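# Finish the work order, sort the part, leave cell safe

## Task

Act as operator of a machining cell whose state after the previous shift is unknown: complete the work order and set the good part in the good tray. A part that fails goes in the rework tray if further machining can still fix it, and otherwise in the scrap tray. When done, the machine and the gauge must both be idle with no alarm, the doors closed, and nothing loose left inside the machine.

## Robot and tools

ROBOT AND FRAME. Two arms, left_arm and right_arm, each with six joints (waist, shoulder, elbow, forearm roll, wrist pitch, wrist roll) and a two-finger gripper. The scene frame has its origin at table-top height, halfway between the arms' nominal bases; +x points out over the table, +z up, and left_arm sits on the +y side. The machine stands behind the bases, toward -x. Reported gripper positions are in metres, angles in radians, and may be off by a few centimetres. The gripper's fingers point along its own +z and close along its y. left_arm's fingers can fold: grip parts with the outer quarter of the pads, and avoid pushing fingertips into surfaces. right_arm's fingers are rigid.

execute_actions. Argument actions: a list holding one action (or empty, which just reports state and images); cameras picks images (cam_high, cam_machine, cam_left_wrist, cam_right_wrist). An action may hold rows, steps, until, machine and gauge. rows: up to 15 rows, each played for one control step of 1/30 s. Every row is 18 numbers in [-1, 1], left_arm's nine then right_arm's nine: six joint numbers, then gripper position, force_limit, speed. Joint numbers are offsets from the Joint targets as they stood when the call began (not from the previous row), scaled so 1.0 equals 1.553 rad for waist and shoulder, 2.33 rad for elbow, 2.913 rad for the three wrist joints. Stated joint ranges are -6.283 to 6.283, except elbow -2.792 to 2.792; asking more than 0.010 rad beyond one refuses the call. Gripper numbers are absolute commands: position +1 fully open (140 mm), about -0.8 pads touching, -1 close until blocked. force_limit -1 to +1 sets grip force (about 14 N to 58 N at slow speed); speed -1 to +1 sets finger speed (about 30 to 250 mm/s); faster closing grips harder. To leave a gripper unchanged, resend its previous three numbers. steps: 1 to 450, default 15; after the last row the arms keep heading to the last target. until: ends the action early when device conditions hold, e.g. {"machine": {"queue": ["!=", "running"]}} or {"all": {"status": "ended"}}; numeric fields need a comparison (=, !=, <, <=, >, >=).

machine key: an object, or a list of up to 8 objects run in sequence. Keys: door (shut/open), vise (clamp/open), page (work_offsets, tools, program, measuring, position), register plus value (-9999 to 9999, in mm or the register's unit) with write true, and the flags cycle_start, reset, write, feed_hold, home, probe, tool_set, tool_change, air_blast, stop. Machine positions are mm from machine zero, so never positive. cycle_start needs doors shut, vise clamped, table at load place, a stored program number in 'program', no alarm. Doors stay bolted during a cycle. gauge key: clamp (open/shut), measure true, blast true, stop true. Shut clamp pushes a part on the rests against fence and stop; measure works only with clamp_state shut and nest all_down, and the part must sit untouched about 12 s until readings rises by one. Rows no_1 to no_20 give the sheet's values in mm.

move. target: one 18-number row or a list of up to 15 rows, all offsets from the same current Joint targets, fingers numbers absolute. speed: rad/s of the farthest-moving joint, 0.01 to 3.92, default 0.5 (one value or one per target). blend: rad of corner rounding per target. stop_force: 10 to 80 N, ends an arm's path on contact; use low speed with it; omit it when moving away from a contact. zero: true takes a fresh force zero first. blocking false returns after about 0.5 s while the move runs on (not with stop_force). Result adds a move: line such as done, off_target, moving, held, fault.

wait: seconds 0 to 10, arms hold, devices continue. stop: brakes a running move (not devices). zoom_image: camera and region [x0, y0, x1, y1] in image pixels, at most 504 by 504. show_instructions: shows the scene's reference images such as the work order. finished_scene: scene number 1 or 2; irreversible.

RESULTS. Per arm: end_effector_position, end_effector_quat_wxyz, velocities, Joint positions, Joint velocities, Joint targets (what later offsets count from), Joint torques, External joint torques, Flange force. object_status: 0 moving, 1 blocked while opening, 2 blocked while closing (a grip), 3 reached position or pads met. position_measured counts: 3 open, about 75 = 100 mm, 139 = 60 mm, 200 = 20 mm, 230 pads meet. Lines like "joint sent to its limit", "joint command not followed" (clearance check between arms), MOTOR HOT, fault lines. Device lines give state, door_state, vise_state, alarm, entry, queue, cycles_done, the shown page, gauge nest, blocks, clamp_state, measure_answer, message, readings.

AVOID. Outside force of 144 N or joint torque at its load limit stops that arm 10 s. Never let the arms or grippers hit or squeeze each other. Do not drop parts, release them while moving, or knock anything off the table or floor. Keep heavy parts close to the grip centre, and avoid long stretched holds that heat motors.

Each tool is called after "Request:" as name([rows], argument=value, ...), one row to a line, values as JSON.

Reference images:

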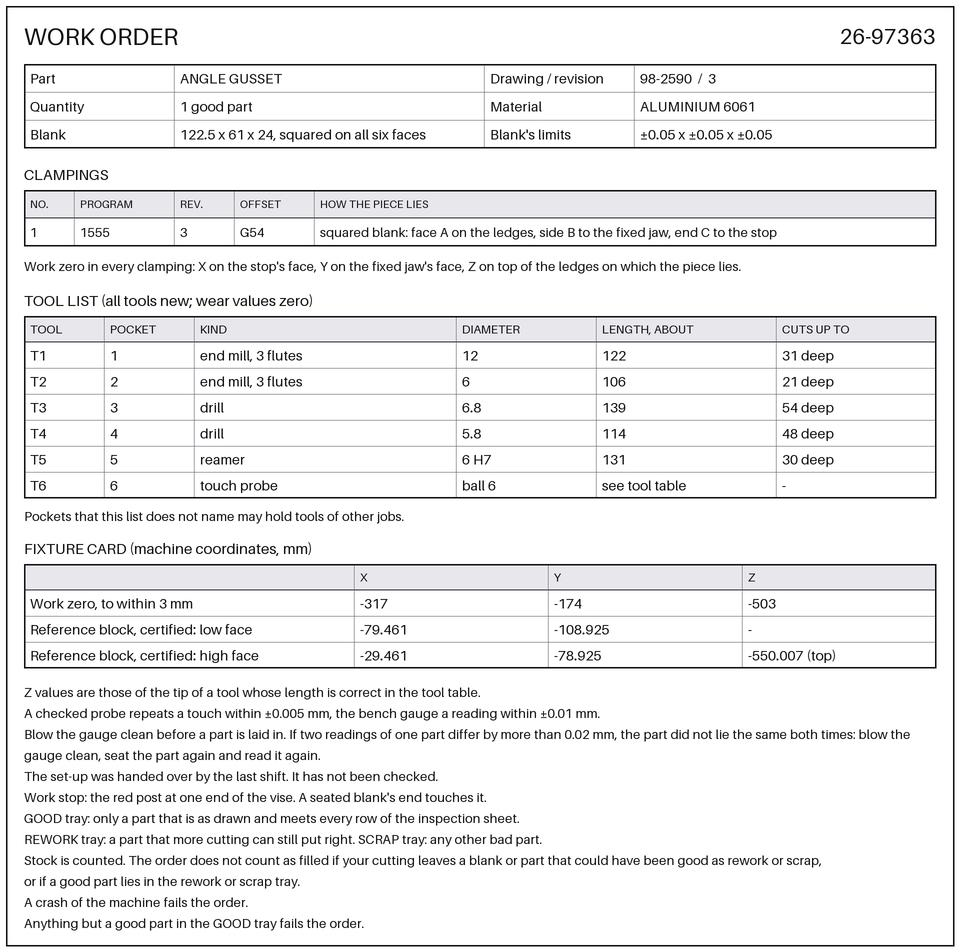

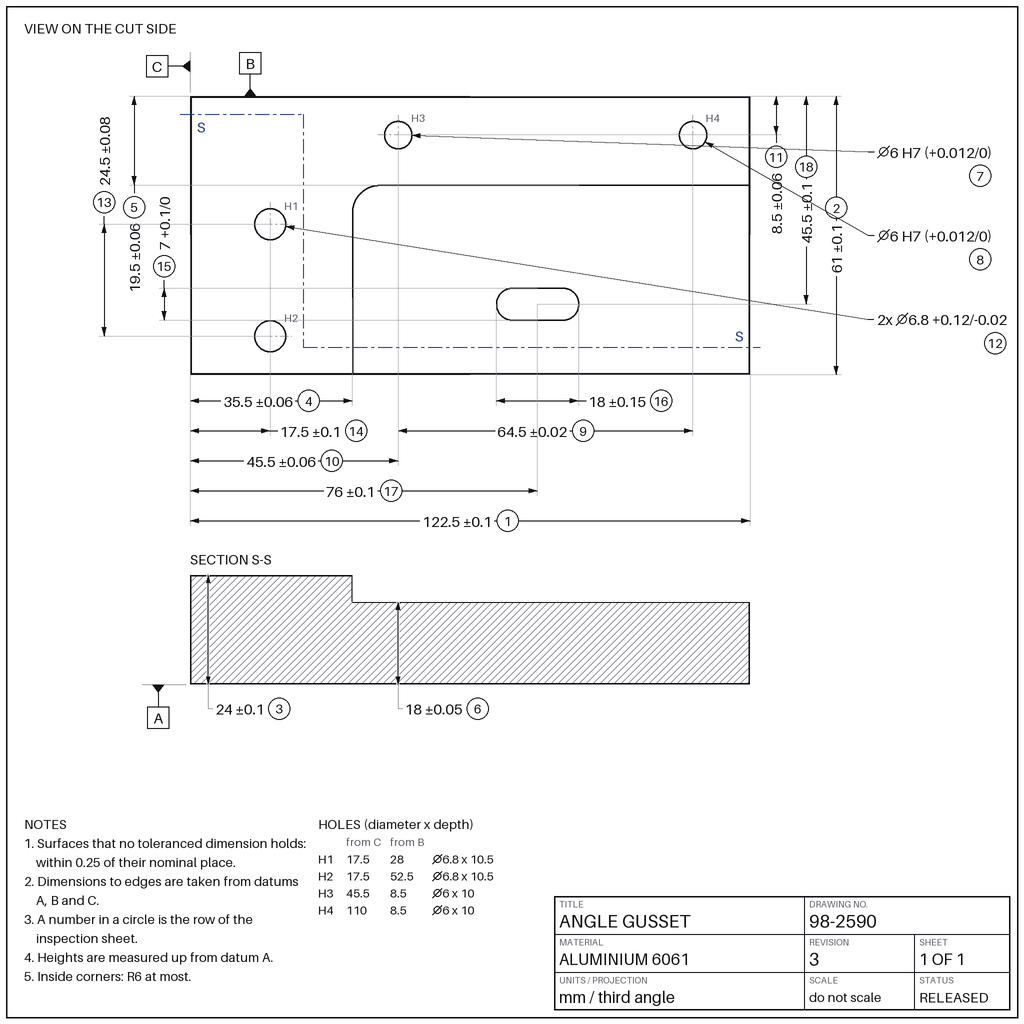

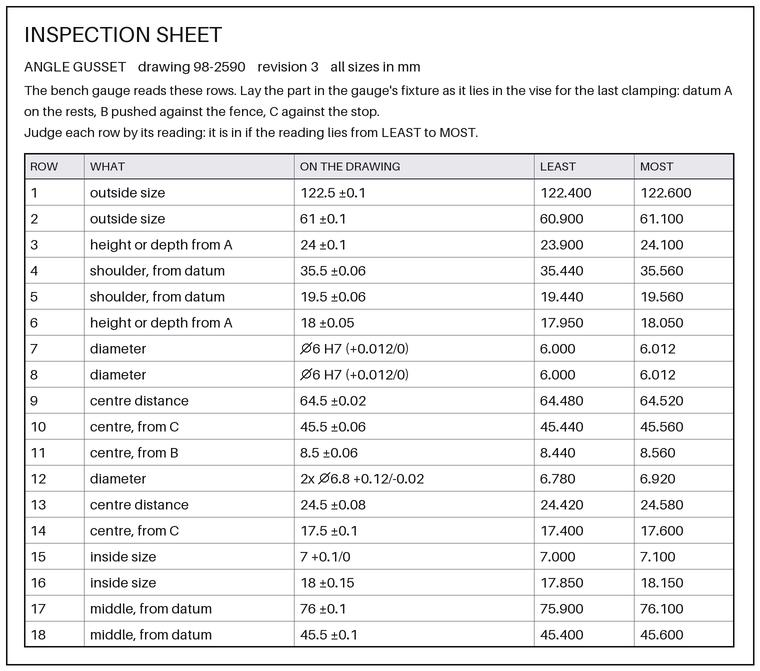

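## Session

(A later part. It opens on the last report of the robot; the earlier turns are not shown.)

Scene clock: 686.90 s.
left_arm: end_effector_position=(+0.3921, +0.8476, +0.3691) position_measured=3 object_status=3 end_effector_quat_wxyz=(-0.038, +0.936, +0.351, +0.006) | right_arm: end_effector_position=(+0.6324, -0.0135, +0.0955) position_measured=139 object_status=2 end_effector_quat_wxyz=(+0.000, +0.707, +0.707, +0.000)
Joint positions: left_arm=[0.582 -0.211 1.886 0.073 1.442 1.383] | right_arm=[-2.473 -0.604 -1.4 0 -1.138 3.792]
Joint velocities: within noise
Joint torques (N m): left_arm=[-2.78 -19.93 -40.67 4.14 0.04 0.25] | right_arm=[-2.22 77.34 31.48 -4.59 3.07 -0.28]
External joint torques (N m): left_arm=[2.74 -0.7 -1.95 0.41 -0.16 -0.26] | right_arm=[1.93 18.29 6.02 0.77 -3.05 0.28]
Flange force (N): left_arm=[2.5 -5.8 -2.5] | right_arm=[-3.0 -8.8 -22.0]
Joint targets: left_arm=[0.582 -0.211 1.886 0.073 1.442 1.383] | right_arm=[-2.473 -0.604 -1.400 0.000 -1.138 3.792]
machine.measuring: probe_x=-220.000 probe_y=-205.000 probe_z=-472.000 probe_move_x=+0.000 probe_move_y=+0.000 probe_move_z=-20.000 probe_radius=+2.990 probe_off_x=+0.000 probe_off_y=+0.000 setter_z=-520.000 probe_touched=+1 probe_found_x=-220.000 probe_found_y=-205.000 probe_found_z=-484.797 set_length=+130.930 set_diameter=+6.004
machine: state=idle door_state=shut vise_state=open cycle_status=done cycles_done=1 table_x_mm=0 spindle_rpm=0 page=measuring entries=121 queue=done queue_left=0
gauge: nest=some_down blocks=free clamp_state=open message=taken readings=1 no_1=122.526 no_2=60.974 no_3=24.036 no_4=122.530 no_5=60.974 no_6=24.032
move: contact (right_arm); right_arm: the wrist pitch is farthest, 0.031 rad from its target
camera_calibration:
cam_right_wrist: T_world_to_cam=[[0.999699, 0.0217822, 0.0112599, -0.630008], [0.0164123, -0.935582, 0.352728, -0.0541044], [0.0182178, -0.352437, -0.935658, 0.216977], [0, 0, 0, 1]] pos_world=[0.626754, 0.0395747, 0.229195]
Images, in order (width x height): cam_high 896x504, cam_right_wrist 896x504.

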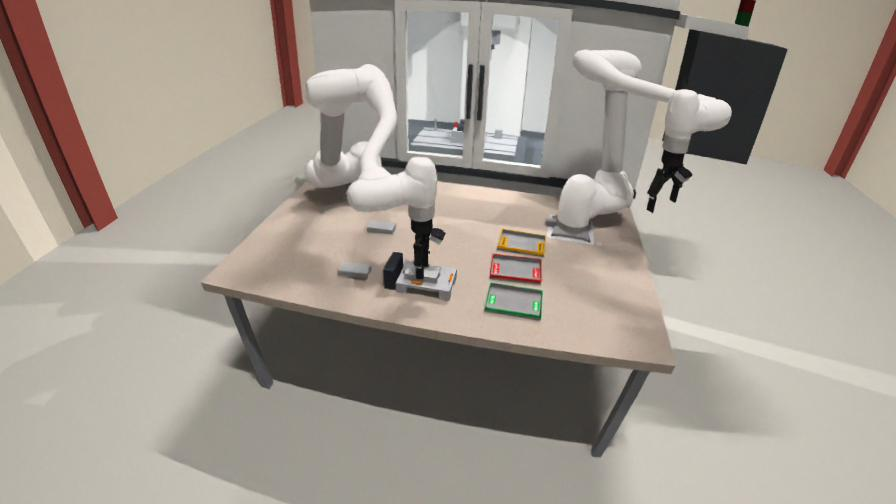

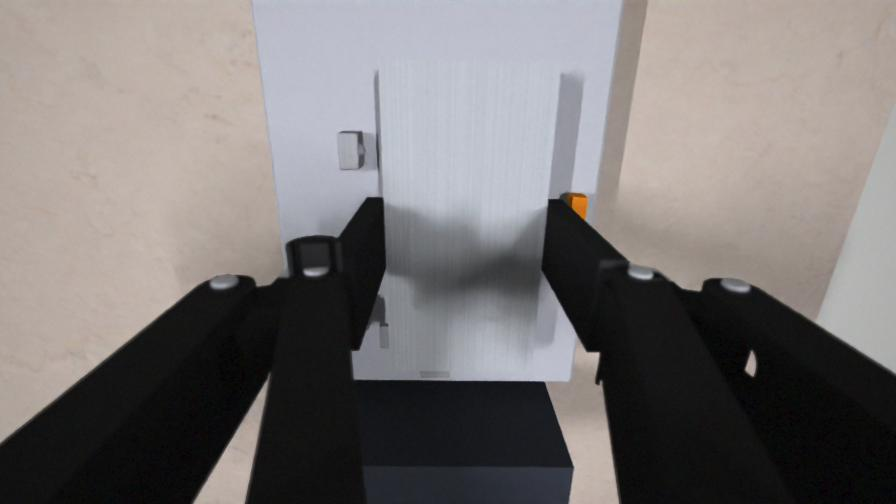

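Request:
execute_actions([
  {"rows": [[0,0,0,0,0,0,1,1,1, 0,0,0,0,0,0,0.02,-0.02,-1]], "steps": 45},
], cameras=["cam_right_wrist"])

Request:
move([
  [0,0,0,0,0,0,1,1,1, 0,0.0225,0.0202,0,-0.0280,0,0.02,-0.02,-1],
  [0,0,0,0,0,0,1,1,1, 0,0.0389,0.0429,0,-0.0549,0,0.02,-0.02,-1],
], speed=[0.05,0.2], blend=[0.01,0], cameras=[])

Request:
execute_actions([
  {"gauge":{"clamp":"shut"},"steps":150,"until":{"gauge":{"clamp_state":"shut"}}},
], cameras=["cam_right_wrist"])

Request:
execute_actions([
  {"gauge":{"measure":true},"steps":440,"until":{"gauge":{"readings":[">=",2]}}},
], cameras=[])

Scene clock: 689.30 s.
left_arm: end_effector_position=(+0.3921, +0.8476, +0.3691) position_measured=3 object_status=3 end_effector_quat_wxyz=(-0.038, +0.936, +0.351, +0.006) | right_arm: end_effector_position=(+0.6324, -0.0135, +0.0955) position_measured=127 object_status=3 end_effector_quat_wxyz=(+0.000, +0.707, +0.707, +0.000)
Joint positions: left_arm=[0.582 -0.211 1.886 0.073 1.442 1.383] | right_arm=[-2.473 -0.604 -1.4 0 -1.138 3.792]
Joint velocities: within noise
Joint torques (N m): left_arm=[-2.87 -19.29 -40.56 4.21 0.11 0.17] | right_arm=[-1.42 100.76 41.28 -4.09 0.08 -0.25]
External joint torques (N m): left_arm=[2.91 -1.59 -2.07 0.34 -0.23 -0.17] | right_arm=[1.13 -4.39 -3.59 0.25 -0.07 0.25]
Flange force (N): left_arm=[1.4 -6.5 -2.8] | right_arm=[-0.1 -3.0 5.8]
Joint targets: left_arm=[0.582 -0.211 1.886 0.073 1.442 1.383] | right_arm=[-2.473 -0.604 -1.400 0.000 -1.138 3.792]
machine.measuring: probe_x=-220.000 probe_y=-205.000 probe_z=-472.000 probe_move_x=+0.000 probe_move_y=+0.000 probe_move_z=-20.000 probe_radius=+2.990 probe_off_x=+0.000 probe_off_y=+0.000 setter_z=-520.000 probe_touched=+1 probe_found_x=-220.000 probe_found_y=-205.000 probe_found_z=-484.797 set_length=+130.930 set_diameter=+6.004
machine: state=idle door_state=shut vise_state=open cycle_status=done cycles_done=1 table_x_mm=0 spindle_rpm=0 page=measuring entries=121 queue=done queue_left=0
gauge: nest=some_down blocks=free clamp_state=open message=taken readings=1 no_1=122.526 no_2=60.974 no_3=24.036 no_4=122.530 no_5=60.974 no_6=24.032
camera_calibration:
cam_right_wrist: T_world_to_cam=[[0.999699, 0.0217819, 0.0112579, -0.630007], [0.016411, -0.935549, 0.352816, -0.054125], [0.0182173, -0.352525, -0.935625, 0.216974], [0, 0, 0, 1]] pos_world=[0.626754, 0.0395747, 0.229195]
Images, in order (width x height): cam_right_wrist 896x504.

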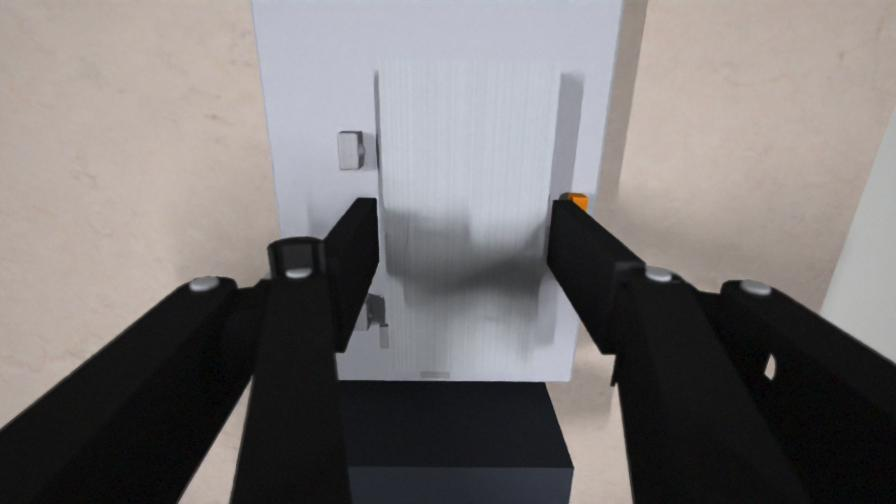

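Scene clock: 691.70 s.
left_arm: end_effector_position=(+0.3921, +0.8476, +0.3691) position_measured=3 object_status=3 end_effector_quat_wxyz=(-0.038, +0.936, +0.351, +0.006) | right_arm: end_effector_position=(+0.6321, -0.0137, +0.1998) position_measured=127 object_status=3 end_effector_quat_wxyz=(+0.000, +0.707, +0.707, +0.000)
Joint positions: left_arm=[0.582 -0.211 1.886 0.073 1.442 1.383] | right_arm=[-2.473 -0.544 -1.3 0 -1.298 3.792]
Joint velocities: within noise
Joint torques (N m): left_arm=[-2.87 -20.04 -40.67 4.22 0.02 0.23] | right_arm=[-1.22 97.45 44.75 -4.35 -0.12 -0.23]
External joint torques (N m): left_arm=[2.93 -1.02 -1.96 0.33 -0.14 -0.23] | right_arm=[0.92 -4 -4.69 0.26 0.13 0.23]
Flange force (N): left_arm=[2.1 -6.3 -2.7] | right_arm=[-2.2 -5.5 7.3]
Joint targets: left_arm=[0.582 -0.211 1.886 0.073 1.442 1.383] | right_arm=[-2.473 -0.544 -1.300 0.000 -1.298 3.792]
machine.measuring: probe_x=-220.000 probe_y=-205.000 probe_z=-472.000 probe_move_x=+0.000 probe_move_y=+0.000 probe_move_z=-20.000 probe_radius=+2.990 probe_off_x=+0.000 probe_off_y=+0.000 setter_z=-520.000 probe_touched=+1 probe_found_x=-220.000 probe_found_y=-205.000 probe_found_z=-484.797 set_length=+130.930 set_diameter=+6.004
machine: state=idle door_state=shut vise_state=open cycle_status=done cycles_done=1 table_x_mm=0 spindle_rpm=0 page=measuring entries=121 queue=done queue_left=0
gauge: nest=some_down blocks=free clamp_state=open message=taken readings=1 no_1=122.526 no_2=60.974 no_3=24.036 no_4=122.530 no_5=60.974 no_6=24.032
move: done
No camera images: "cameras" was empty.

Scene clock: 695.13 s.
left_arm: end_effector_position=(+0.3921, +0.8476, +0.3691) position_measured=3 object_status=3 end_effector_quat_wxyz=(-0.038, +0.936, +0.351, +0.006) | right_arm: end_effector_position=(+0.6321, -0.0137, +0.1999) position_measured=127 object_status=3 end_effector_quat_wxyz=(+0.000, +0.707, +0.707, +0.000)
Joint positions: left_arm=[0.582 -0.211 1.886 0.073 1.442 1.383] | right_arm=[-2.473 -0.544 -1.3 0 -1.298 3.792]
Joint velocities: within noise
Joint torques (N m): left_arm=[-3.12 -19.67 -40.72 4.2 0.1 0.18] | right_arm=[-1.51 97.6 43.71 -4.3 0.11 -0.25]
External joint torques (N m): left_arm=[3.14 -1.05 -1.82 0.33 -0.22 -0.19] | right_arm=[1.26 -4.65 -3.83 0.23 -0.1 0.25]
Flange force (N): left_arm=[2.0 -6.9 -2.2] | right_arm=[0.1 -2.9 6.3]
Joint targets: left_arm=[0.582 -0.211 1.886 0.073 1.442 1.383] | right_arm=[-2.473 -0.544 -1.300 0.000 -1.298 3.792]
Tool commands: left_gripper/position=+1.0 left_gripper/force_limit=+1.0 left_gripper/speed=+1.0 right_gripper/position=+0.02 right_gripper/force_limit=-0.02 right_gripper/speed=-1.0
machine.measuring: probe_x=-220.000 probe_y=-205.000 probe_z=-472.000 probe_move_x=+0.000 probe_move_y=+0.000 probe_move_z=-20.000 probe_radius=+2.990 probe_off_x=+0.000 probe_off_y=+0.000 setter_z=-520.000 probe_touched=+1 probe_found_x=-220.000 probe_found_y=-205.000 probe_found_z=-484.797 set_length=+130.930 set_diameter=+6.004
machine: state=idle door_state=shut vise_state=open cycle_status=done cycles_done=1 table_x_mm=0 spindle_rpm=0 page=measuring entries=121 queue=done queue_left=0
gauge: nest=all_down blocks=all clamp_state=shut message=taken readings=1 no_1=122.526 no_2=60.974 no_3=24.036 no_4=122.530 no_5=60.974 no_6=24.032
camera_calibration:
cam_right_wrist: T_world_to_cam=[[0.999697, 0.0216971, 0.0116155, -0.630991], [0.0162113, -0.935663, 0.352523, -0.0910081], [0.0185169, -0.352228, -0.935731, 0.31439], [0, 0, 0, 1]] pos_world=[0.626454, 0.0392746, 0.333596]
Images, in order (width x height): cam_right_wrist 896x504.

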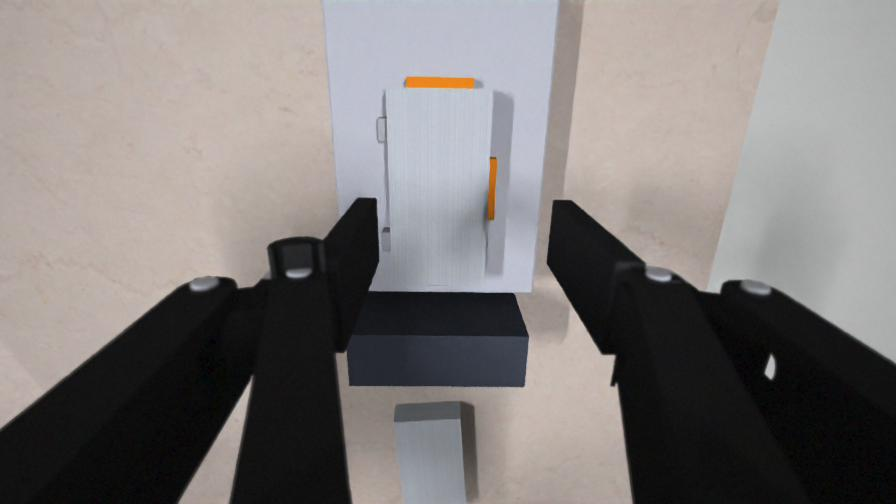

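Scene clock: 707.33 s.
left_arm: end_effector_position=(+0.3921, +0.8476, +0.3691) position_measured=3 object_status=3 end_effector_quat_wxyz=(-0.038, +0.936, +0.351, +0.006) | right_arm: end_effector_position=(+0.6321, -0.0137, +0.1999) position_measured=127 object_status=3 end_effector_quat_wxyz=(+0.000, +0.707, +0.707, +0.000)
Joint positions: left_arm=[0.582 -0.211 1.886 0.073 1.442 1.383] | right_arm=[-2.473 -0.544 -1.3 0 -1.298 3.792]
Joint velocities: within noise
Joint torques (N m): left_arm=[-2.94 -19.37 -40.76 4.22 0.03 0.18] | right_arm=[-1.47 97.53 43.73 -4.36 0.09 -0.29]
External joint torques (N m): left_arm=[2.93 -1.19 -1.8 0.33 -0.15 -0.18] | right_arm=[1.22 -4.36 -3.77 0.29 -0.07 0.29]
Flange force (N): left_arm=[1.6 -6.5 -2.4] | right_arm=[-0.1 -3.2 6.1]
Joint targets: left_arm=[0.582 -0.211 1.886 0.073 1.442 1.383] | right_arm=[-2.473 -0.544 -1.300 0.000 -1.298 3.792]
Tool commands: left_gripper/position=+1.0 left_gripper/force_limit=+1.0 left_gripper/speed=+1.0 right_gripper/position=+0.02 right_gripper/force_limit=-0.02 right_gripper/speed=-1.0
machine.measuring: probe_x=-220.000 probe_y=-205.000 probe_z=-472.000 probe_move_x=+0.000 probe_move_y=+0.000 probe_move_z=-20.000 probe_radius=+2.990 probe_off_x=+0.000 probe_off_y=+0.000 setter_z=-520.000 probe_touched=+1 probe_found_x=-220.000 probe_found_y=-205.000 probe_found_z=-484.797 set_length=+130.930 set_diameter=+6.004
machine: state=idle door_state=shut vise_state=open cycle_status=done cycles_done=1 table_x_mm=0 spindle_rpm=0 page=measuring entries=121 queue=done queue_left=0
gauge: nest=all_down blocks=all clamp_state=shut message=taken readings=2 no_1=122.525 no_2=60.972 no_3=24.036 no_4=35.493 no_5=19.506 no_6=18.000 no_7=6.002 no_8=6.007 no_9=64.503 no_10=45.488 no_11=8.503 no_12=6.799 no_13=24.499 no_14=17.491 no_15=7.053 no_16=17.993 no_17=75.991 no_18=45.504
No camera images: "cameras" was empty.

Request:
execute_actions([
  {"gauge":{"clamp":"open"},"rows":[[0,0,0,0,0,0,1,1,1, 0.0005,0.0129,-0.0133,0,0.0039,0.0005,0.12,-0.02,-1]],"steps":75},
], cameras=[])

Request:
move([
  [0,0,0,0,0,0,1,1,1, 0,-0.0168,-0.0225,0,0.0270,0,0.12,-0.02,-1],
  [0,0,0,0,0,0,1,1,1, 0,-0.0401,-0.0436,0,0.0562,0,0.12,-0.02,-1],
], speed=[0.15,0.04], blend=[0.01,0], stop_force=20, cameras=["cam_right_wrist"])

Request:
execute_actions([
  {"rows": [[0,0,0,0,0,0,1,1,1, 0,0,0,0,0,0,-1,-0.02,-1]], "steps": 75},
], cameras=["cam_right_wrist"])

Scene clock: 711.07 s.
left_arm: end_effector_position=(+0.3921, +0.8476, +0.3691) position_measured=3 object_status=3 end_effector_quat_wxyz=(-0.038, +0.936, +0.351, +0.006) | right_arm: end_effector_position=(+0.6220, -0.0206, +0.2003) position_measured=114 object_status=3 end_effector_quat_wxyz=(+0.000, +0.707, +0.707, +0.000)
Joint positions: left_arm=[0.582 -0.211 1.886 0.073 1.442 1.383] | right_arm=[-2.472 -0.524 -1.331 0 -1.286 3.794]
Joint velocities: within noise
Joint torques (N m): left_arm=[-3.06 -19.29 -40.74 4.12 0.02 0.18] | right_arm=[-1.24 95.87 43.6 -4.35 0.04 -0.26]
External joint torques (N m): left_arm=[3.14 -1.61 -1.95 0.43 -0.14 -0.18] | right_arm=[0.98 -3.99 -3.5 0.27 -0.02 0.26]
Flange force (N): left_arm=[1.2 -7.0 -2.7] | right_arm=[-0.2 -2.9 5.8]
Joint targets: left_arm=[0.582 -0.211 1.886 0.073 1.442 1.383] | right_arm=[-2.472 -0.524 -1.331 0.000 -1.286 3.794]
machine.measuring: probe_x=-220.000 probe_y=-205.000 probe_z=-472.000 probe_move_x=+0.000 probe_move_y=+0.000 probe_move_z=-20.000 probe_radius=+2.990 probe_off_x=+0.000 probe_off_y=+0.000 setter_z=-520.000 probe_touched=+1 probe_found_x=-220.000 probe_found_y=-205.000 probe_found_z=-484.797 set_length=+130.930 set_diameter=+6.004
machine: state=idle door_state=shut vise_state=open cycle_status=done cycles_done=1 table_x_mm=0 spindle_rpm=0 page=measuring entries=121 queue=done queue_left=0
gauge: nest=all_down blocks=all clamp_state=between message=taken readings=2 no_1=122.525 no_2=60.972 no_3=24.036 no_4=35.493 no_5=19.506 no_6=18.000 no_7=6.002 no_8=6.007 no_9=64.503 no_10=45.488 no_11=8.503 no_12=6.799 no_13=24.499 no_14=17.491 no_15=7.053 no_16=17.993 no_17=75.991 no_18=45.504
No camera images: "cameras" was empty.

Scene clock: 714.53 s.
left_arm: end_effector_position=(+0.3921, +0.8476, +0.3691) position_measured=3 object_status=3 end_effector_quat_wxyz=(-0.038, +0.936, +0.351, +0.006) | right_arm: end_effector_position=(+0.6220, -0.0206, +0.0945) position_measured=114 object_status=3 end_effector_quat_wxyz=(+0.000, +0.707, +0.707, +0.000)
Joint positions: left_arm=[0.582 -0.211 1.886 0.073 1.442 1.383] | right_arm=[-2.472 -0.586 -1.432 0 -1.123 3.794]
Joint velocities: within noise
Joint torques (N m): left_arm=[-2.74 -19.88 -40.78 4.17 0.07 0.16] | right_arm=[-1.75 98.71 41 -4.07 0.11 -0.27]
External joint torques (N m): left_arm=[2.8 -1.2 -1.88 0.38 -0.18 -0.16] | right_arm=[1.48 -4.21 -3.48 0.25 -0.09 0.27]
Flange force (N): left_arm=[1.7 -6.2 -2.5] | right_arm=[0.3 -3.2 5.6]
Joint targets: left_arm=[0.582 -0.211 1.886 0.073 1.442 1.383] | right_arm=[-2.472 -0.586 -1.432 0.000 -1.123 3.794]
machine.measuring: probe_x=-220.000 probe_y=-205.000 probe_z=-472.000 probe_move_x=+0.000 probe_move_y=+0.000 probe_move_z=-20.000 probe_radius=+2.990 probe_off_x=+0.000 probe_off_y=+0.000 setter_z=-520.000 probe_touched=+1 probe_found_x=-220.000 probe_found_y=-205.000 probe_found_z=-484.797 set_length=+130.930 set_diameter=+6.004
machine: state=idle door_state=shut vise_state=open cycle_status=done cycles_done=1 table_x_mm=0 spindle_rpm=0 page=measuring entries=121 queue=done queue_left=0
gauge: nest=all_down blocks=all clamp_state=open message=taken readings=2 no_1=122.525 no_2=60.972 no_3=24.036 no_4=35.493 no_5=19.506 no_6=18.000 no_7=6.002 no_8=6.007 no_9=64.503 no_10=45.488 no_11=8.503 no_12=6.799 no_13=24.499 no_14=17.491 no_15=7.053 no_16=17.993 no_17=75.991 no_18=45.504
move: done
camera_calibration:
cam_right_wrist: T_world_to_cam=[[0.999709, 0.0210988, 0.0117345, -0.619535], [0.0156113, -0.935708, 0.352429, -0.0597537], [0.0184159, -0.352143, -0.935765, 0.213587], [0, 0, 0, 1]] pos_world=[0.616354, 0.0323728, 0.228196]
Images, in order (width x height): cam_right_wrist 896x504.

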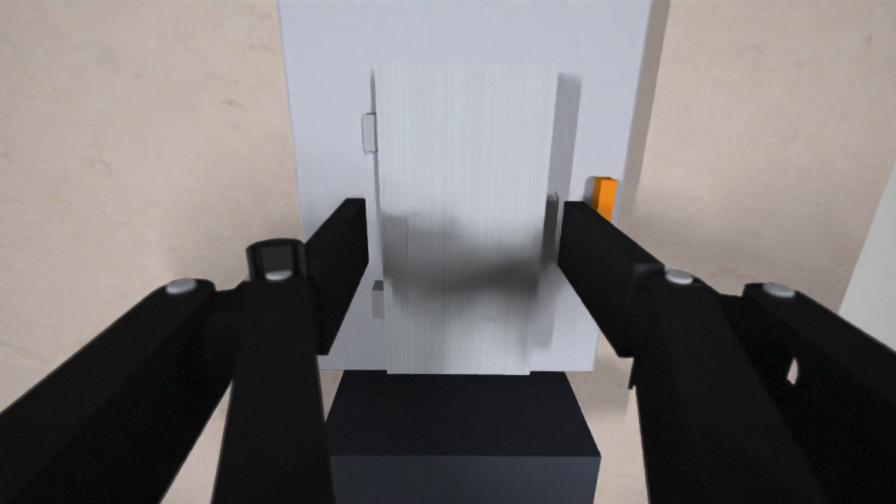

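Scene clock: 717.23 s.
left_arm: end_effector_position=(+0.3921, +0.8476, +0.3691) position_measured=3 object_status=3 end_effector_quat_wxyz=(-0.038, +0.936, +0.351, +0.006) | right_arm: end_effector_position=(+0.6220, -0.0206, +0.0945) position_measured=139 object_status=2 end_effector_quat_wxyz=(+0.000, +0.707, +0.707, +0.000)
Joint positions: left_arm=[0.582 -0.211 1.886 0.073 1.442 1.383] | right_arm=[-2.472 -0.586 -1.432 0 -1.123 3.794]
Joint velocities: within noise
Joint torques (N m): left_arm=[-3.39 -19.77 -40.68 4.19 0.1 0.18] | right_arm=[-1.57 89.59 37.59 -4.41 1.44 -0.37]
External joint torques (N m): left_arm=[3.3 -0.62 -1.8 0.34 -0.22 -0.18] | right_arm=[1.27 5.14 0.02 0.58 -1.42 0.37]
Flange force (N): left_arm=[2.8 -7.2 -2.1] | right_arm=[-2.0 -6.2 -5.8]
Joint targets: left_arm=[0.582 -0.211 1.886 0.073 1.442 1.383] | right_arm=[-2.472 -0.586 -1.432 0.000 -1.123 3.794]
machine.measuring: probe_x=-220.000 probe_y=-205.000 probe_z=-472.000 probe_move_x=+0.000 probe_move_y=+0.000 probe_move_z=-20.000 probe_radius=+2.990 probe_off_x=+0.000 probe_off_y=+0.000 setter_z=-520.000 probe_touched=+1 probe_found_x=-220.000 probe_found_y=-205.000 probe_found_z=-484.797 set_length=+130.930 set_diameter=+6.004
machine: state=idle door_state=shut vise_state=open cycle_status=done cycles_done=1 table_x_mm=0 spindle_rpm=0 page=measuring entries=121 queue=done queue_left=0
gauge: nest=some_down blocks=stop clamp_state=open message=taken readings=2 no_1=122.525 no_2=60.972 no_3=24.036 no_4=35.493 no_5=19.506 no_6=18.000 no_7=6.002 no_8=6.007 no_9=64.503 no_10=45.488 no_11=8.503 no_12=6.799 no_13=24.499 no_14=17.491 no_15=7.053 no_16=17.993 no_17=75.991 no_18=45.504
camera_calibration:
cam_right_wrist: T_world_to_cam=[[0.999709, 0.0210988, 0.0117345, -0.619535], [0.0156113, -0.935708, 0.352429, -0.0597537], [0.0184159, -0.352143, -0.935765, 0.213587], [0, 0, 0, 1]] pos_world=[0.616354, 0.0323728, 0.228196]
Images, in order (width x height): cam_right_wrist 896x504.

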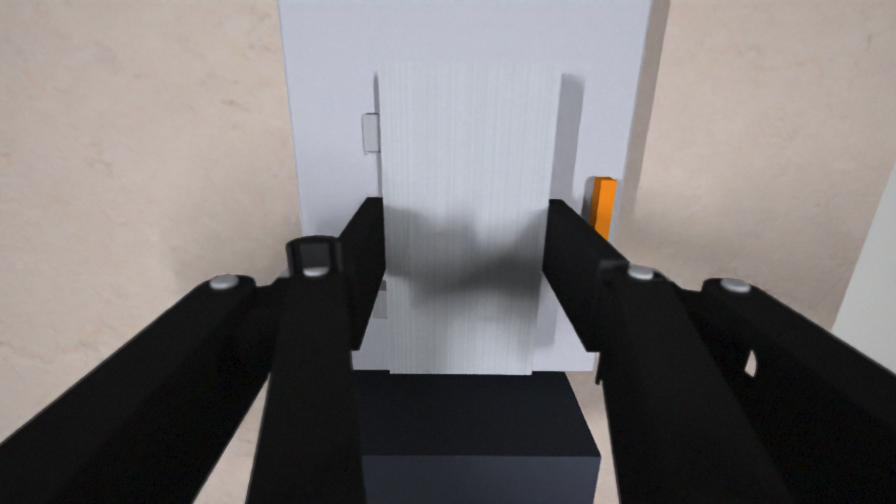

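Request:
move([
  [0,0,0,0,0,0,1,1,1, 0,0.0530,0.0694,0,-0.0839,0,-1,-0.02,-1],
  [0,0,0,0,0,0,1,1,1, 0.2428,-0.1885,0.3669,0,-0.1932,0.1293,-1,-0.02,-1],
], speed=[0.2,0.5], blend=[0.05,0], cameras=["cam_right_wrist","cam_high"])

Scene clock: 721.13 s.
left_arm: end_effector_position=(+0.3921, +0.8476, +0.3691) position_measured=3 object_status=3 end_effector_quat_wxyz=(-0.038, +0.936, +0.351, +0.006) | right_arm: end_effector_position=(+0.4899, +0.3600, +0.2793) position_measured=139 object_status=2 end_effector_quat_wxyz=(+0.000, +0.707, +0.707, +0.000)
Joint positions: left_arm=[0.582 -0.211 1.886 0.073 1.442 1.383] | right_arm=[-2.095 -0.879 -0.577 0 -1.685 4.171]
Joint velocities: within noise
Joint torques (N m): left_arm=[-2.92 -19.67 -40.65 4.2 0.06 0.22] | right_arm=[0 132.18 46.39 -4.52 0.2 -0.27]
External joint torques (N m): left_arm=[3 -1.37 -2.03 0.35 -0.17 -0.22] | right_arm=[-0.42 -11.99 -5.21 0.31 -0.18 0.27]
Flange force (N): left_arm=[1.7 -6.6 -2.8] | right_arm=[0.0 0.0 0.0]
Joint targets: left_arm=[0.582 -0.211 1.886 0.073 1.442 1.383] | right_arm=[-2.095 -0.879 -0.577 0.000 -1.685 4.171]
machine.measuring: probe_x=-220.000 probe_y=-205.000 probe_z=-472.000 probe_move_x=+0.000 probe_move_y=+0.000 probe_move_z=-20.000 probe_radius=+2.990 probe_off_x=+0.000 probe_off_y=+0.000 setter_z=-520.000 probe_touched=+1 probe_found_x=-220.000 probe_found_y=-205.000 probe_found_z=-484.797 set_length=+130.930 set_diameter=+6.004
machine: state=idle door_state=shut vise_state=open cycle_status=done cycles_done=1 table_x_mm=0 spindle_rpm=0 page=measuring entries=121 queue=done queue_left=0
gauge: nest=all_up blocks=free clamp_state=open message=taken readings=2 no_1=122.525 no_2=60.972 no_3=24.036 no_4=35.493 no_5=19.506 no_6=18.000 no_7=6.002 no_8=6.007 no_9=64.503 no_10=45.488 no_11=8.503 no_12=6.799 no_13=24.499 no_14=17.491 no_15=7.053 no_16=17.993 no_17=75.991 no_18=45.504
move: done
camera_calibration:
cam_right_wrist: T_world_to_cam=[[0.999704, 0.0215013, 0.011365, -0.497584], [0.0161124, -0.935588, 0.352726, 0.232899], [0.018217, -0.352438, -0.935658, 0.52315], [0, 0, 0, 1]] pos_world=[0.484154, 0.412974, 0.412995]
Images, in order (width x height): cam_high 896x504, cam_right_wrist 896x504.

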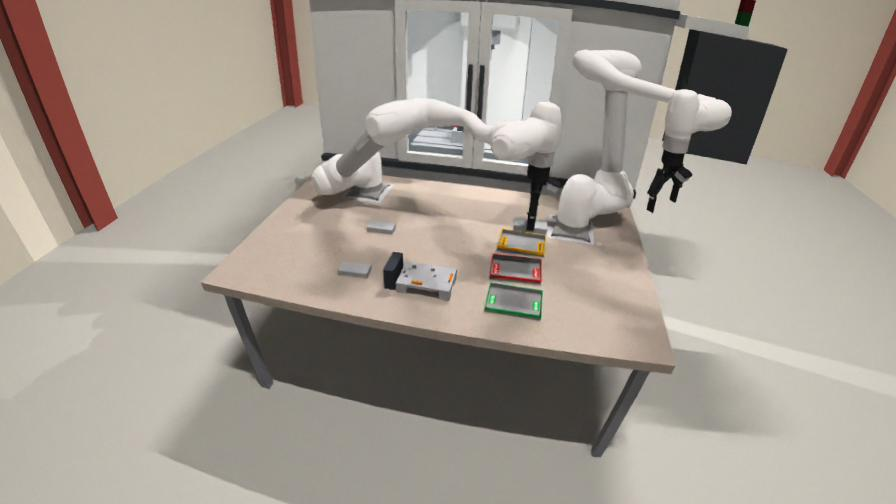

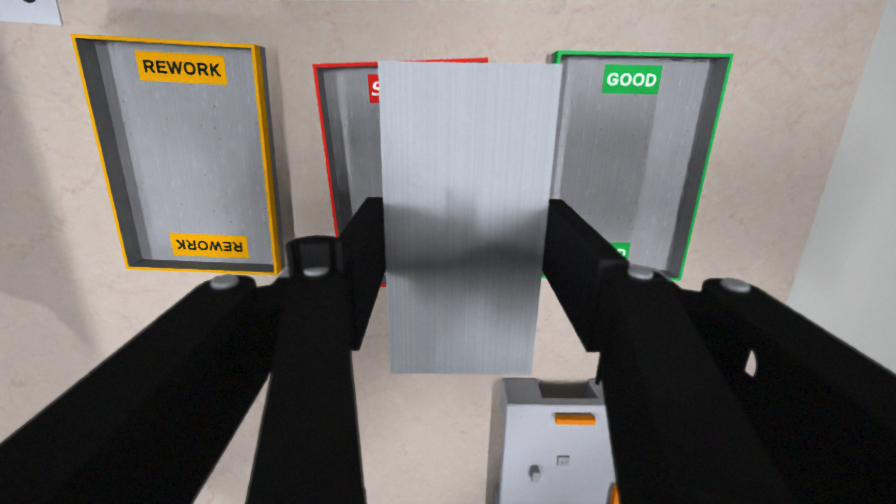

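Request:
move(target=[0,0,0,0,0,0,1,1,1, -0.0858,-0.1034,0.0318,0,0.0295,-0.0458,-1,-0.02,-1], speed=0.15, cameras=["cam_right_wrist"])

Request:
move(target=[0,0,0,0,0,0,1,1,1, 0,-0.0137,-0.0704,0,0.0636,0,-1,-0.02,-1], speed=0.022, stop_force=14, cameras=["cam_right_wrist","cam_high"])

Request:
zoom_image(camera="cam_high", region=[450, 210, 580, 330])

Scene clock: 724.23 s.
left_arm: end_effector_position=(+0.3921, +0.8476, +0.3691) position_measured=3 object_status=3 end_effector_quat_wxyz=(-0.038, +0.936, +0.351, +0.006) | right_arm: end_effector_position=(+0.6376, +0.3249, +0.1497) position_measured=139 object_status=2 end_effector_quat_wxyz=(+0.000, +0.707, +0.707, +0.000)
Joint positions: left_arm=[0.582 -0.211 1.886 0.073 1.442 1.383] | right_arm=[-2.228 -1.04 -0.503 0 -1.6 4.037]
Joint velocities: within noise
Joint torques (N m): left_arm=[-2.39 -19.4 -40.74 4.22 -0.03 0.2] | right_arm=[-0.3 144.71 48.66 -4.52 0.22 -0.41]
External joint torques (N m): left_arm=[2.45 -1.37 -1.92 0.34 -0.09 -0.2] | right_arm=[0.31 -13.73 -6.8 0.25 -0.2 0.41]
Flange force (N): left_arm=[1.3 -5.4 -2.8] | right_arm=[0.0 0.0 0.0]
Joint targets: left_arm=[0.582 -0.211 1.886 0.073 1.442 1.383] | right_arm=[-2.228 -1.040 -0.503 0.000 -1.600 4.037]
machine.measuring: probe_x=-220.000 probe_y=-205.000 probe_z=-472.000 probe_move_x=+0.000 probe_move_y=+0.000 probe_move_z=-20.000 probe_radius=+2.990 probe_off_x=+0.000 probe_off_y=+0.000 setter_z=-520.000 probe_touched=+1 probe_found_x=-220.000 probe_found_y=-205.000 probe_found_z=-484.797 set_length=+130.930 set_diameter=+6.004
machine: state=idle door_state=shut vise_state=open cycle_status=done cycles_done=1 table_x_mm=0 spindle_rpm=0 page=measuring entries=121 queue=done queue_left=0
gauge: nest=all_up blocks=free clamp_state=open message=taken readings=2 no_1=122.525 no_2=60.972 no_3=24.036 no_4=35.493 no_5=19.506 no_6=18.000 no_7=6.002 no_8=6.007 no_9=64.503 no_10=45.488 no_11=8.503 no_12=6.799 no_13=24.499 no_14=17.491 no_15=7.053 no_16=17.993 no_17=75.991 no_18=45.504
move: done
camera_calibration:
cam_right_wrist: T_world_to_cam=[[0.999703, 0.0217175, 0.0110628, -0.64311], [0.0164139, -0.935439, 0.353108, 0.24313], [0.0180172, -0.352822, -0.935517, 0.387091], [0, 0, 0, 1]] pos_world=[0.631954, 0.377974, 0.283394]
Images, in order (width x height): cam_right_wrist 896x504.

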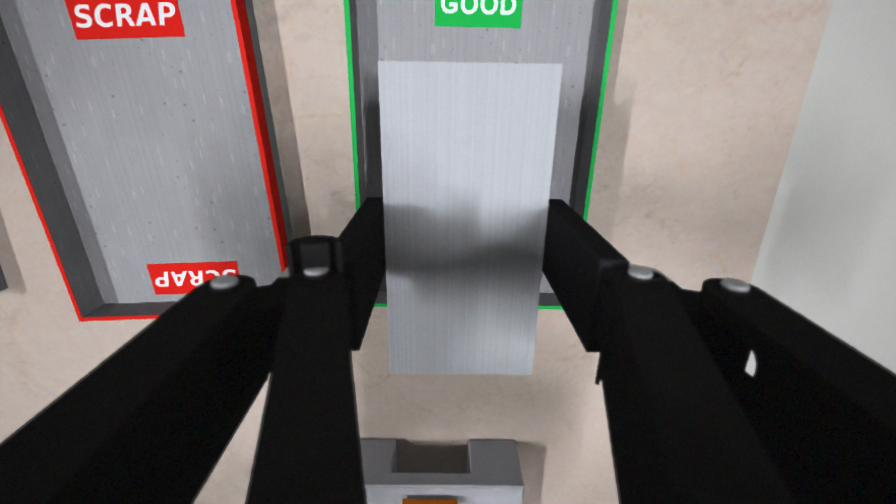

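stop_force needs force readings from the last 0.2 s for each arm that does not count as still, and right_arm is near a pose where its force cannot be read; nothing of the call was run

This scene's latest camera images include none from cam_high. They are from: cam_right_wrist. cam_high's image comes with the result of a call that names it in "cameras".

Request:
move([
  [0,0,0,0,0,0,1,1,1, -0.0056,-0.0173,0.0232,0,-0.0088,-0.0027,-1,-0.02,-1],
  [0,0,0,0,0,0,1,1,1, -0.0056,-0.0224,-0.0431,0,0.0469,-0.0027,-1,-0.02,-1],
], speed=[0.05,0.05], cameras=["cam_right_wrist","cam_high"])

Request:
zoom_image(camera="cam_high", region=[450, 210, 580, 330])

Scene clock: 730.20 s.
left_arm: end_effector_position=(+0.3921, +0.8476, +0.3691) position_measured=3 object_status=3 end_effector_quat_wxyz=(-0.038, +0.936, +0.351, +0.006) | right_arm: end_effector_position=(+0.6501, +0.3249, +0.0554) position_measured=139 object_status=2 end_effector_quat_wxyz=(+0.000, +0.707, +0.707, +0.000)
Joint positions: left_arm=[0.582 -0.211 1.886 0.073 1.442 1.383] | right_arm=[-2.237 -1.075 -0.603 0 -1.463 4.029]
Joint velocities: within noise
Joint torques (N m): left_arm=[-2.78 -19.68 -40.51 4.23 0.04 0.19] | right_arm=[-1.47 142.48 47.3 -4.51 0.12 -0.2]
External joint torques (N m): left_arm=[2.79 -0.96 -2.14 0.32 -0.16 -0.2] | right_arm=[1.22 -11.5 -6.18 0.31 -0.09 0.2]
Flange force (N): left_arm=[2.4 -6.1 -2.9] | right_arm=[0.0 0.0 0.0]
Joint targets: left_arm=[0.582 -0.211 1.886 0.073 1.442 1.383] | right_arm=[-2.237 -1.075 -0.604 0.000 -1.463 4.029]
machine.measuring: probe_x=-220.000 probe_y=-205.000 probe_z=-472.000 probe_move_x=+0.000 probe_move_y=+0.000 probe_move_z=-20.000 probe_radius=+2.990 probe_off_x=+0.000 probe_off_y=+0.000 setter_z=-520.000 probe_touched=+1 probe_found_x=-220.000 probe_found_y=-205.000 probe_found_z=-484.797 set_length=+130.930 set_diameter=+6.004
machine: state=idle door_state=shut vise_state=open cycle_status=done cycles_done=1 table_x_mm=0 spindle_rpm=0 page=measuring entries=121 queue=done queue_left=0
gauge: nest=all_up blocks=free clamp_state=open message=taken readings=2 no_1=122.525 no_2=60.972 no_3=24.036 no_4=35.493 no_5=19.506 no_6=18.000 no_7=6.002 no_8=6.007 no_9=64.503 no_10=45.488 no_11=8.503 no_12=6.799 no_13=24.499 no_14=17.491 no_15=7.053 no_16=17.993 no_17=75.991 no_18=45.504
move: done
camera_calibration:
cam_right_wrist: T_world_to_cam=[[0.999711, 0.0208498, 0.0119375, -0.654302], [0.0153108, -0.935792, 0.35222, 0.277047], [0.0185147, -0.351936, -0.935841, 0.297986], [0, 0, 0, 1]] pos_world=[0.644355, 0.377772, 0.189097]
Images, in order (width x height): cam_high 896x504, cam_right_wrist 896x504.

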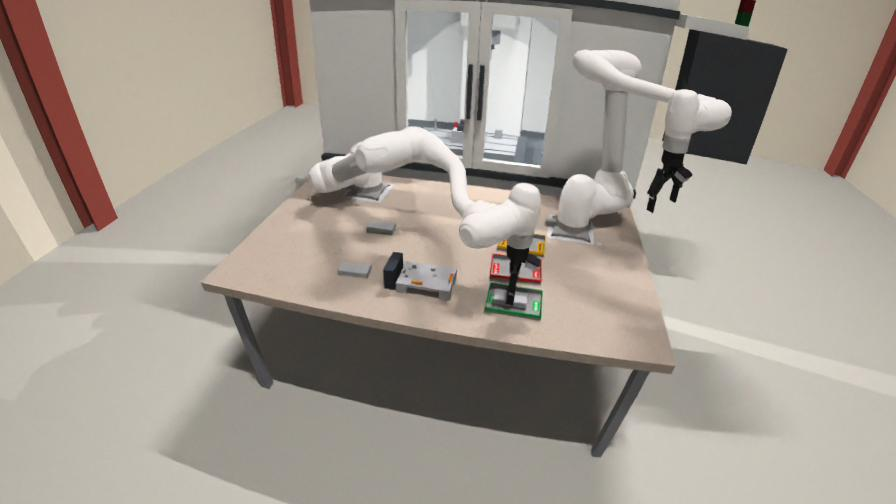

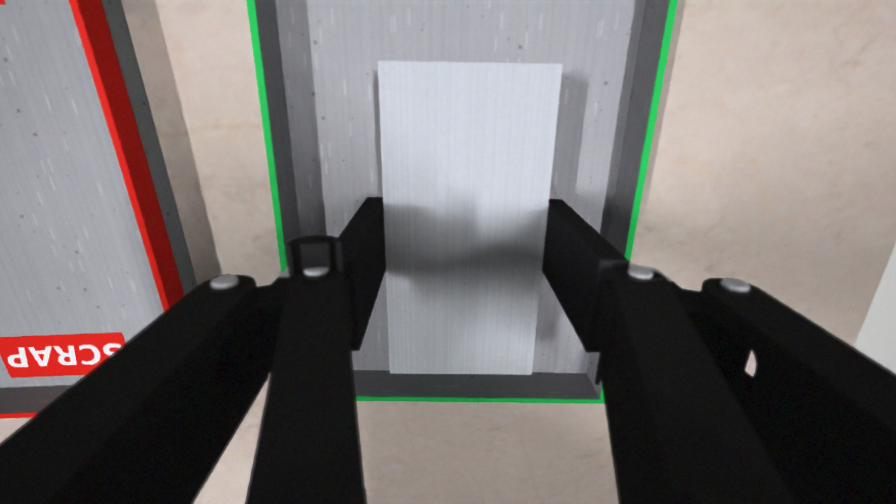

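Scaled by 3.877 from the camera's 896x504 image, which has a finer 1280x720 frame.

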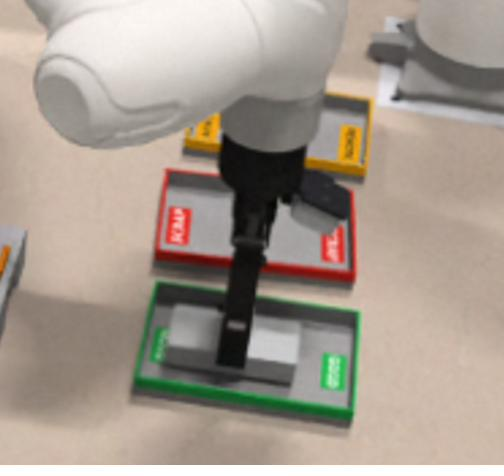

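Request:
move(target=[0,0,0,0,0,0,1,1,1, 0,-0.0009,-0.0020,0,0.0021,0,-1,-0.02,-1], speed=0.01, cameras=[])

Request:
move(target=[0,0,0,0,0,0,1,1,1, 0,-0.0005,-0.0010,0,0.0011,0,-1,-0.02,-1], speed=0.01, cameras=[])

Scene clock: 731.50 s.
left_arm: end_effector_position=(+0.3921, +0.8476, +0.3691) position_measured=3 object_status=3 end_effector_quat_wxyz=(-0.038, +0.936, +0.351, +0.006) | right_arm: end_effector_position=(+0.6501, +0.3249, +0.0512) position_measured=139 object_status=2 end_effector_quat_wxyz=(+0.000, +0.707, +0.707, +0.000)
Joint positions: left_arm=[0.582 -0.211 1.886 0.073 1.442 1.383] | right_arm=[-2.237 -1.076 -0.608 0 -1.457 4.029]
Joint velocities: within noise
Joint torques (N m): left_arm=[-3.16 -19.73 -40.65 4.17 0.03 0.22] | right_arm=[-1.37 142.57 48.3 -4.54 -0.29 -0.27]
External joint torques (N m): left_arm=[3.25 -1.4 -2.04 0.39 -0.15 -0.22] | right_arm=[0.99 -10.67 -6.95 0.32 0.31 0.27]
Flange force (N): left_arm=[1.7 -7.2 -2.8] | right_arm=[-6.5 -7.2 12.0]
Joint targets: left_arm=[0.582 -0.211 1.886 0.073 1.442 1.383] | right_arm=[-2.237 -1.076 -0.608 0.000 -1.457 4.029]
machine.measuring: probe_x=-220.000 probe_y=-205.000 probe_z=-472.000 probe_move_x=+0.000 probe_move_y=+0.000 probe_move_z=-20.000 probe_radius=+2.990 probe_off_x=+0.000 probe_off_y=+0.000 setter_z=-520.000 probe_touched=+1 probe_found_x=-220.000 probe_found_y=-205.000 probe_found_z=-484.797 set_length=+130.930 set_diameter=+6.004
machine: state=idle door_state=shut vise_state=open cycle_status=done cycles_done=1 table_x_mm=0 spindle_rpm=0 page=measuring entries=121 queue=done queue_left=0
gauge: nest=all_up blocks=free clamp_state=open message=taken readings=2 no_1=122.525 no_2=60.972 no_3=24.036 no_4=35.493 no_5=19.506 no_6=18.000 no_7=6.002 no_8=6.007 no_9=64.503 no_10=45.488 no_11=8.503 no_12=6.799 no_13=24.499 no_14=17.491 no_15=7.053 no_16=17.993 no_17=75.991 no_18=45.504
move: done
No camera images: "cameras" was empty.

Scene clock: 732.20 s.
left_arm: end_effector_position=(+0.3921, +0.8476, +0.3691) position_measured=3 object_status=3 end_effector_quat_wxyz=(-0.038, +0.936, +0.351, +0.006) | right_arm: end_effector_position=(+0.6501, +0.3249, +0.0491) position_measured=139 object_status=2 end_effector_quat_wxyz=(+0.000, +0.707, +0.707, +0.000)
Joint positions: left_arm=[0.582 -0.211 1.886 0.073 1.442 1.383] | right_arm=[-2.237 -1.077 -0.611 0 -1.454 4.029]
Joint velocities: within noise
Joint torques (N m): left_arm=[-2.87 -19.99 -40.57 4.21 0.07 0.21] | right_arm=[-1.31 142.47 47.82 -4.5 0.1 -0.26]
External joint torques (N m): left_arm=[2.85 -0.34 -1.89 0.32 -0.19 -0.21] | right_arm=[0.98 -10.19 -6.32 0.26 -0.08 0.26]
Flange force (N): left_arm=[3.2 -6.1 -2.3] | right_arm=[-4.1 -5.0 10.5]
Joint targets: left_arm=[0.582 -0.211 1.886 0.073 1.442 1.383] | right_arm=[-2.237 -1.077 -0.611 0.000 -1.454 4.029]
machine.measuring: probe_x=-220.000 probe_y=-205.000 probe_z=-472.000 probe_move_x=+0.000 probe_move_y=+0.000 probe_move_z=-20.000 probe_radius=+2.990 probe_off_x=+0.000 probe_off_y=+0.000 setter_z=-520.000 probe_touched=+1 probe_found_x=-220.000 probe_found_y=-205.000 probe_found_z=-484.797 set_length=+130.930 set_diameter=+6.004
machine: state=idle door_state=shut vise_state=open cycle_status=done cycles_done=1 table_x_mm=0 spindle_rpm=0 page=measuring entries=121 queue=done queue_left=0
gauge: nest=all_up blocks=free clamp_state=open message=taken readings=2 no_1=122.525 no_2=60.972 no_3=24.036 no_4=35.493 no_5=19.506 no_6=18.000 no_7=6.002 no_8=6.007 no_9=64.503 no_10=45.488 no_11=8.503 no_12=6.799 no_13=24.499 no_14=17.491 no_15=7.053 no_16=17.993 no_17=75.991 no_18=45.504
move: done
No camera images: "cameras" was empty.

Force readings are back; use a guarded move down.

Request:
move(target=[0,0,0,0,0,0,1,1,1, 0,-0.0022,-0.0048,0,0.0052,0,-1,-0.02,-1], speed=0.01, stop_force=12, cameras=[])

Scene clock: 733.27 s.
left_arm: end_effector_position=(+0.3921, +0.8476, +0.3691) position_measured=3 object_status=3 end_effector_quat_wxyz=(-0.038, +0.936, +0.351, +0.006) | right_arm: end_effector_position=(+0.6502, +0.3250, +0.0476) position_measured=139 object_status=2 end_effector_quat_wxyz=(+0.000, +0.707, +0.707, +0.001)
Joint positions: left_arm=[0.582 -0.211 1.886 0.073 1.442 1.383] | right_arm=[-2.237 -1.077 -0.612 0 -1.451 4.029]
Joint velocities: within noise
Joint torques (N m): left_arm=[-2.86 -19.21 -40.74 4.16 0.02 0.21] | right_arm=[-1.58 121.85 38.49 -4.34 1.3 -0.22]
External joint torques (N m): left_arm=[2.93 -1.57 -1.75 0.38 -0.13 -0.21] | right_arm=[1.3 9.36 2.6 0.15 -1.28 0.22]
Flange force (N): left_arm=[0.9 -6.5 -2.4] | right_arm=[-5.3 -6.4 -8.0]
Joint targets: left_arm=[0.582 -0.211 1.886 0.073 1.442 1.383] | right_arm=[-2.237 -1.077 -0.612 0.000 -1.451 4.029]
machine.measuring: probe_x=-220.000 probe_y=-205.000 probe_z=-472.000 probe_move_x=+0.000 probe_move_y=+0.000 probe_move_z=-20.000 probe_radius=+2.990 probe_off_x=+0.000 probe_off_y=+0.000 setter_z=-520.000 probe_touched=+1 probe_found_x=-220.000 probe_found_y=-205.000 probe_found_z=-484.797 set_length=+130.930 set_diameter=+6.004
machine: state=idle door_state=shut vise_state=open cycle_status=done cycles_done=1 table_x_mm=0 spindle_rpm=0 page=measuring entries=121 queue=done queue_left=0
gauge: nest=all_up blocks=free clamp_state=open message=taken readings=2 no_1=122.525 no_2=60.972 no_3=24.036 no_4=35.493 no_5=19.506 no_6=18.000 no_7=6.002 no_8=6.007 no_9=64.503 no_10=45.488 no_11=8.503 no_12=6.799 no_13=24.499 no_14=17.491 no_15=7.053 no_16=17.993 no_17=75.991 no_18=45.504
move: contact (right_arm); right_arm: the wrist pitch is farthest, 0.012 rad from its target
No camera images: "cameras" was empty.


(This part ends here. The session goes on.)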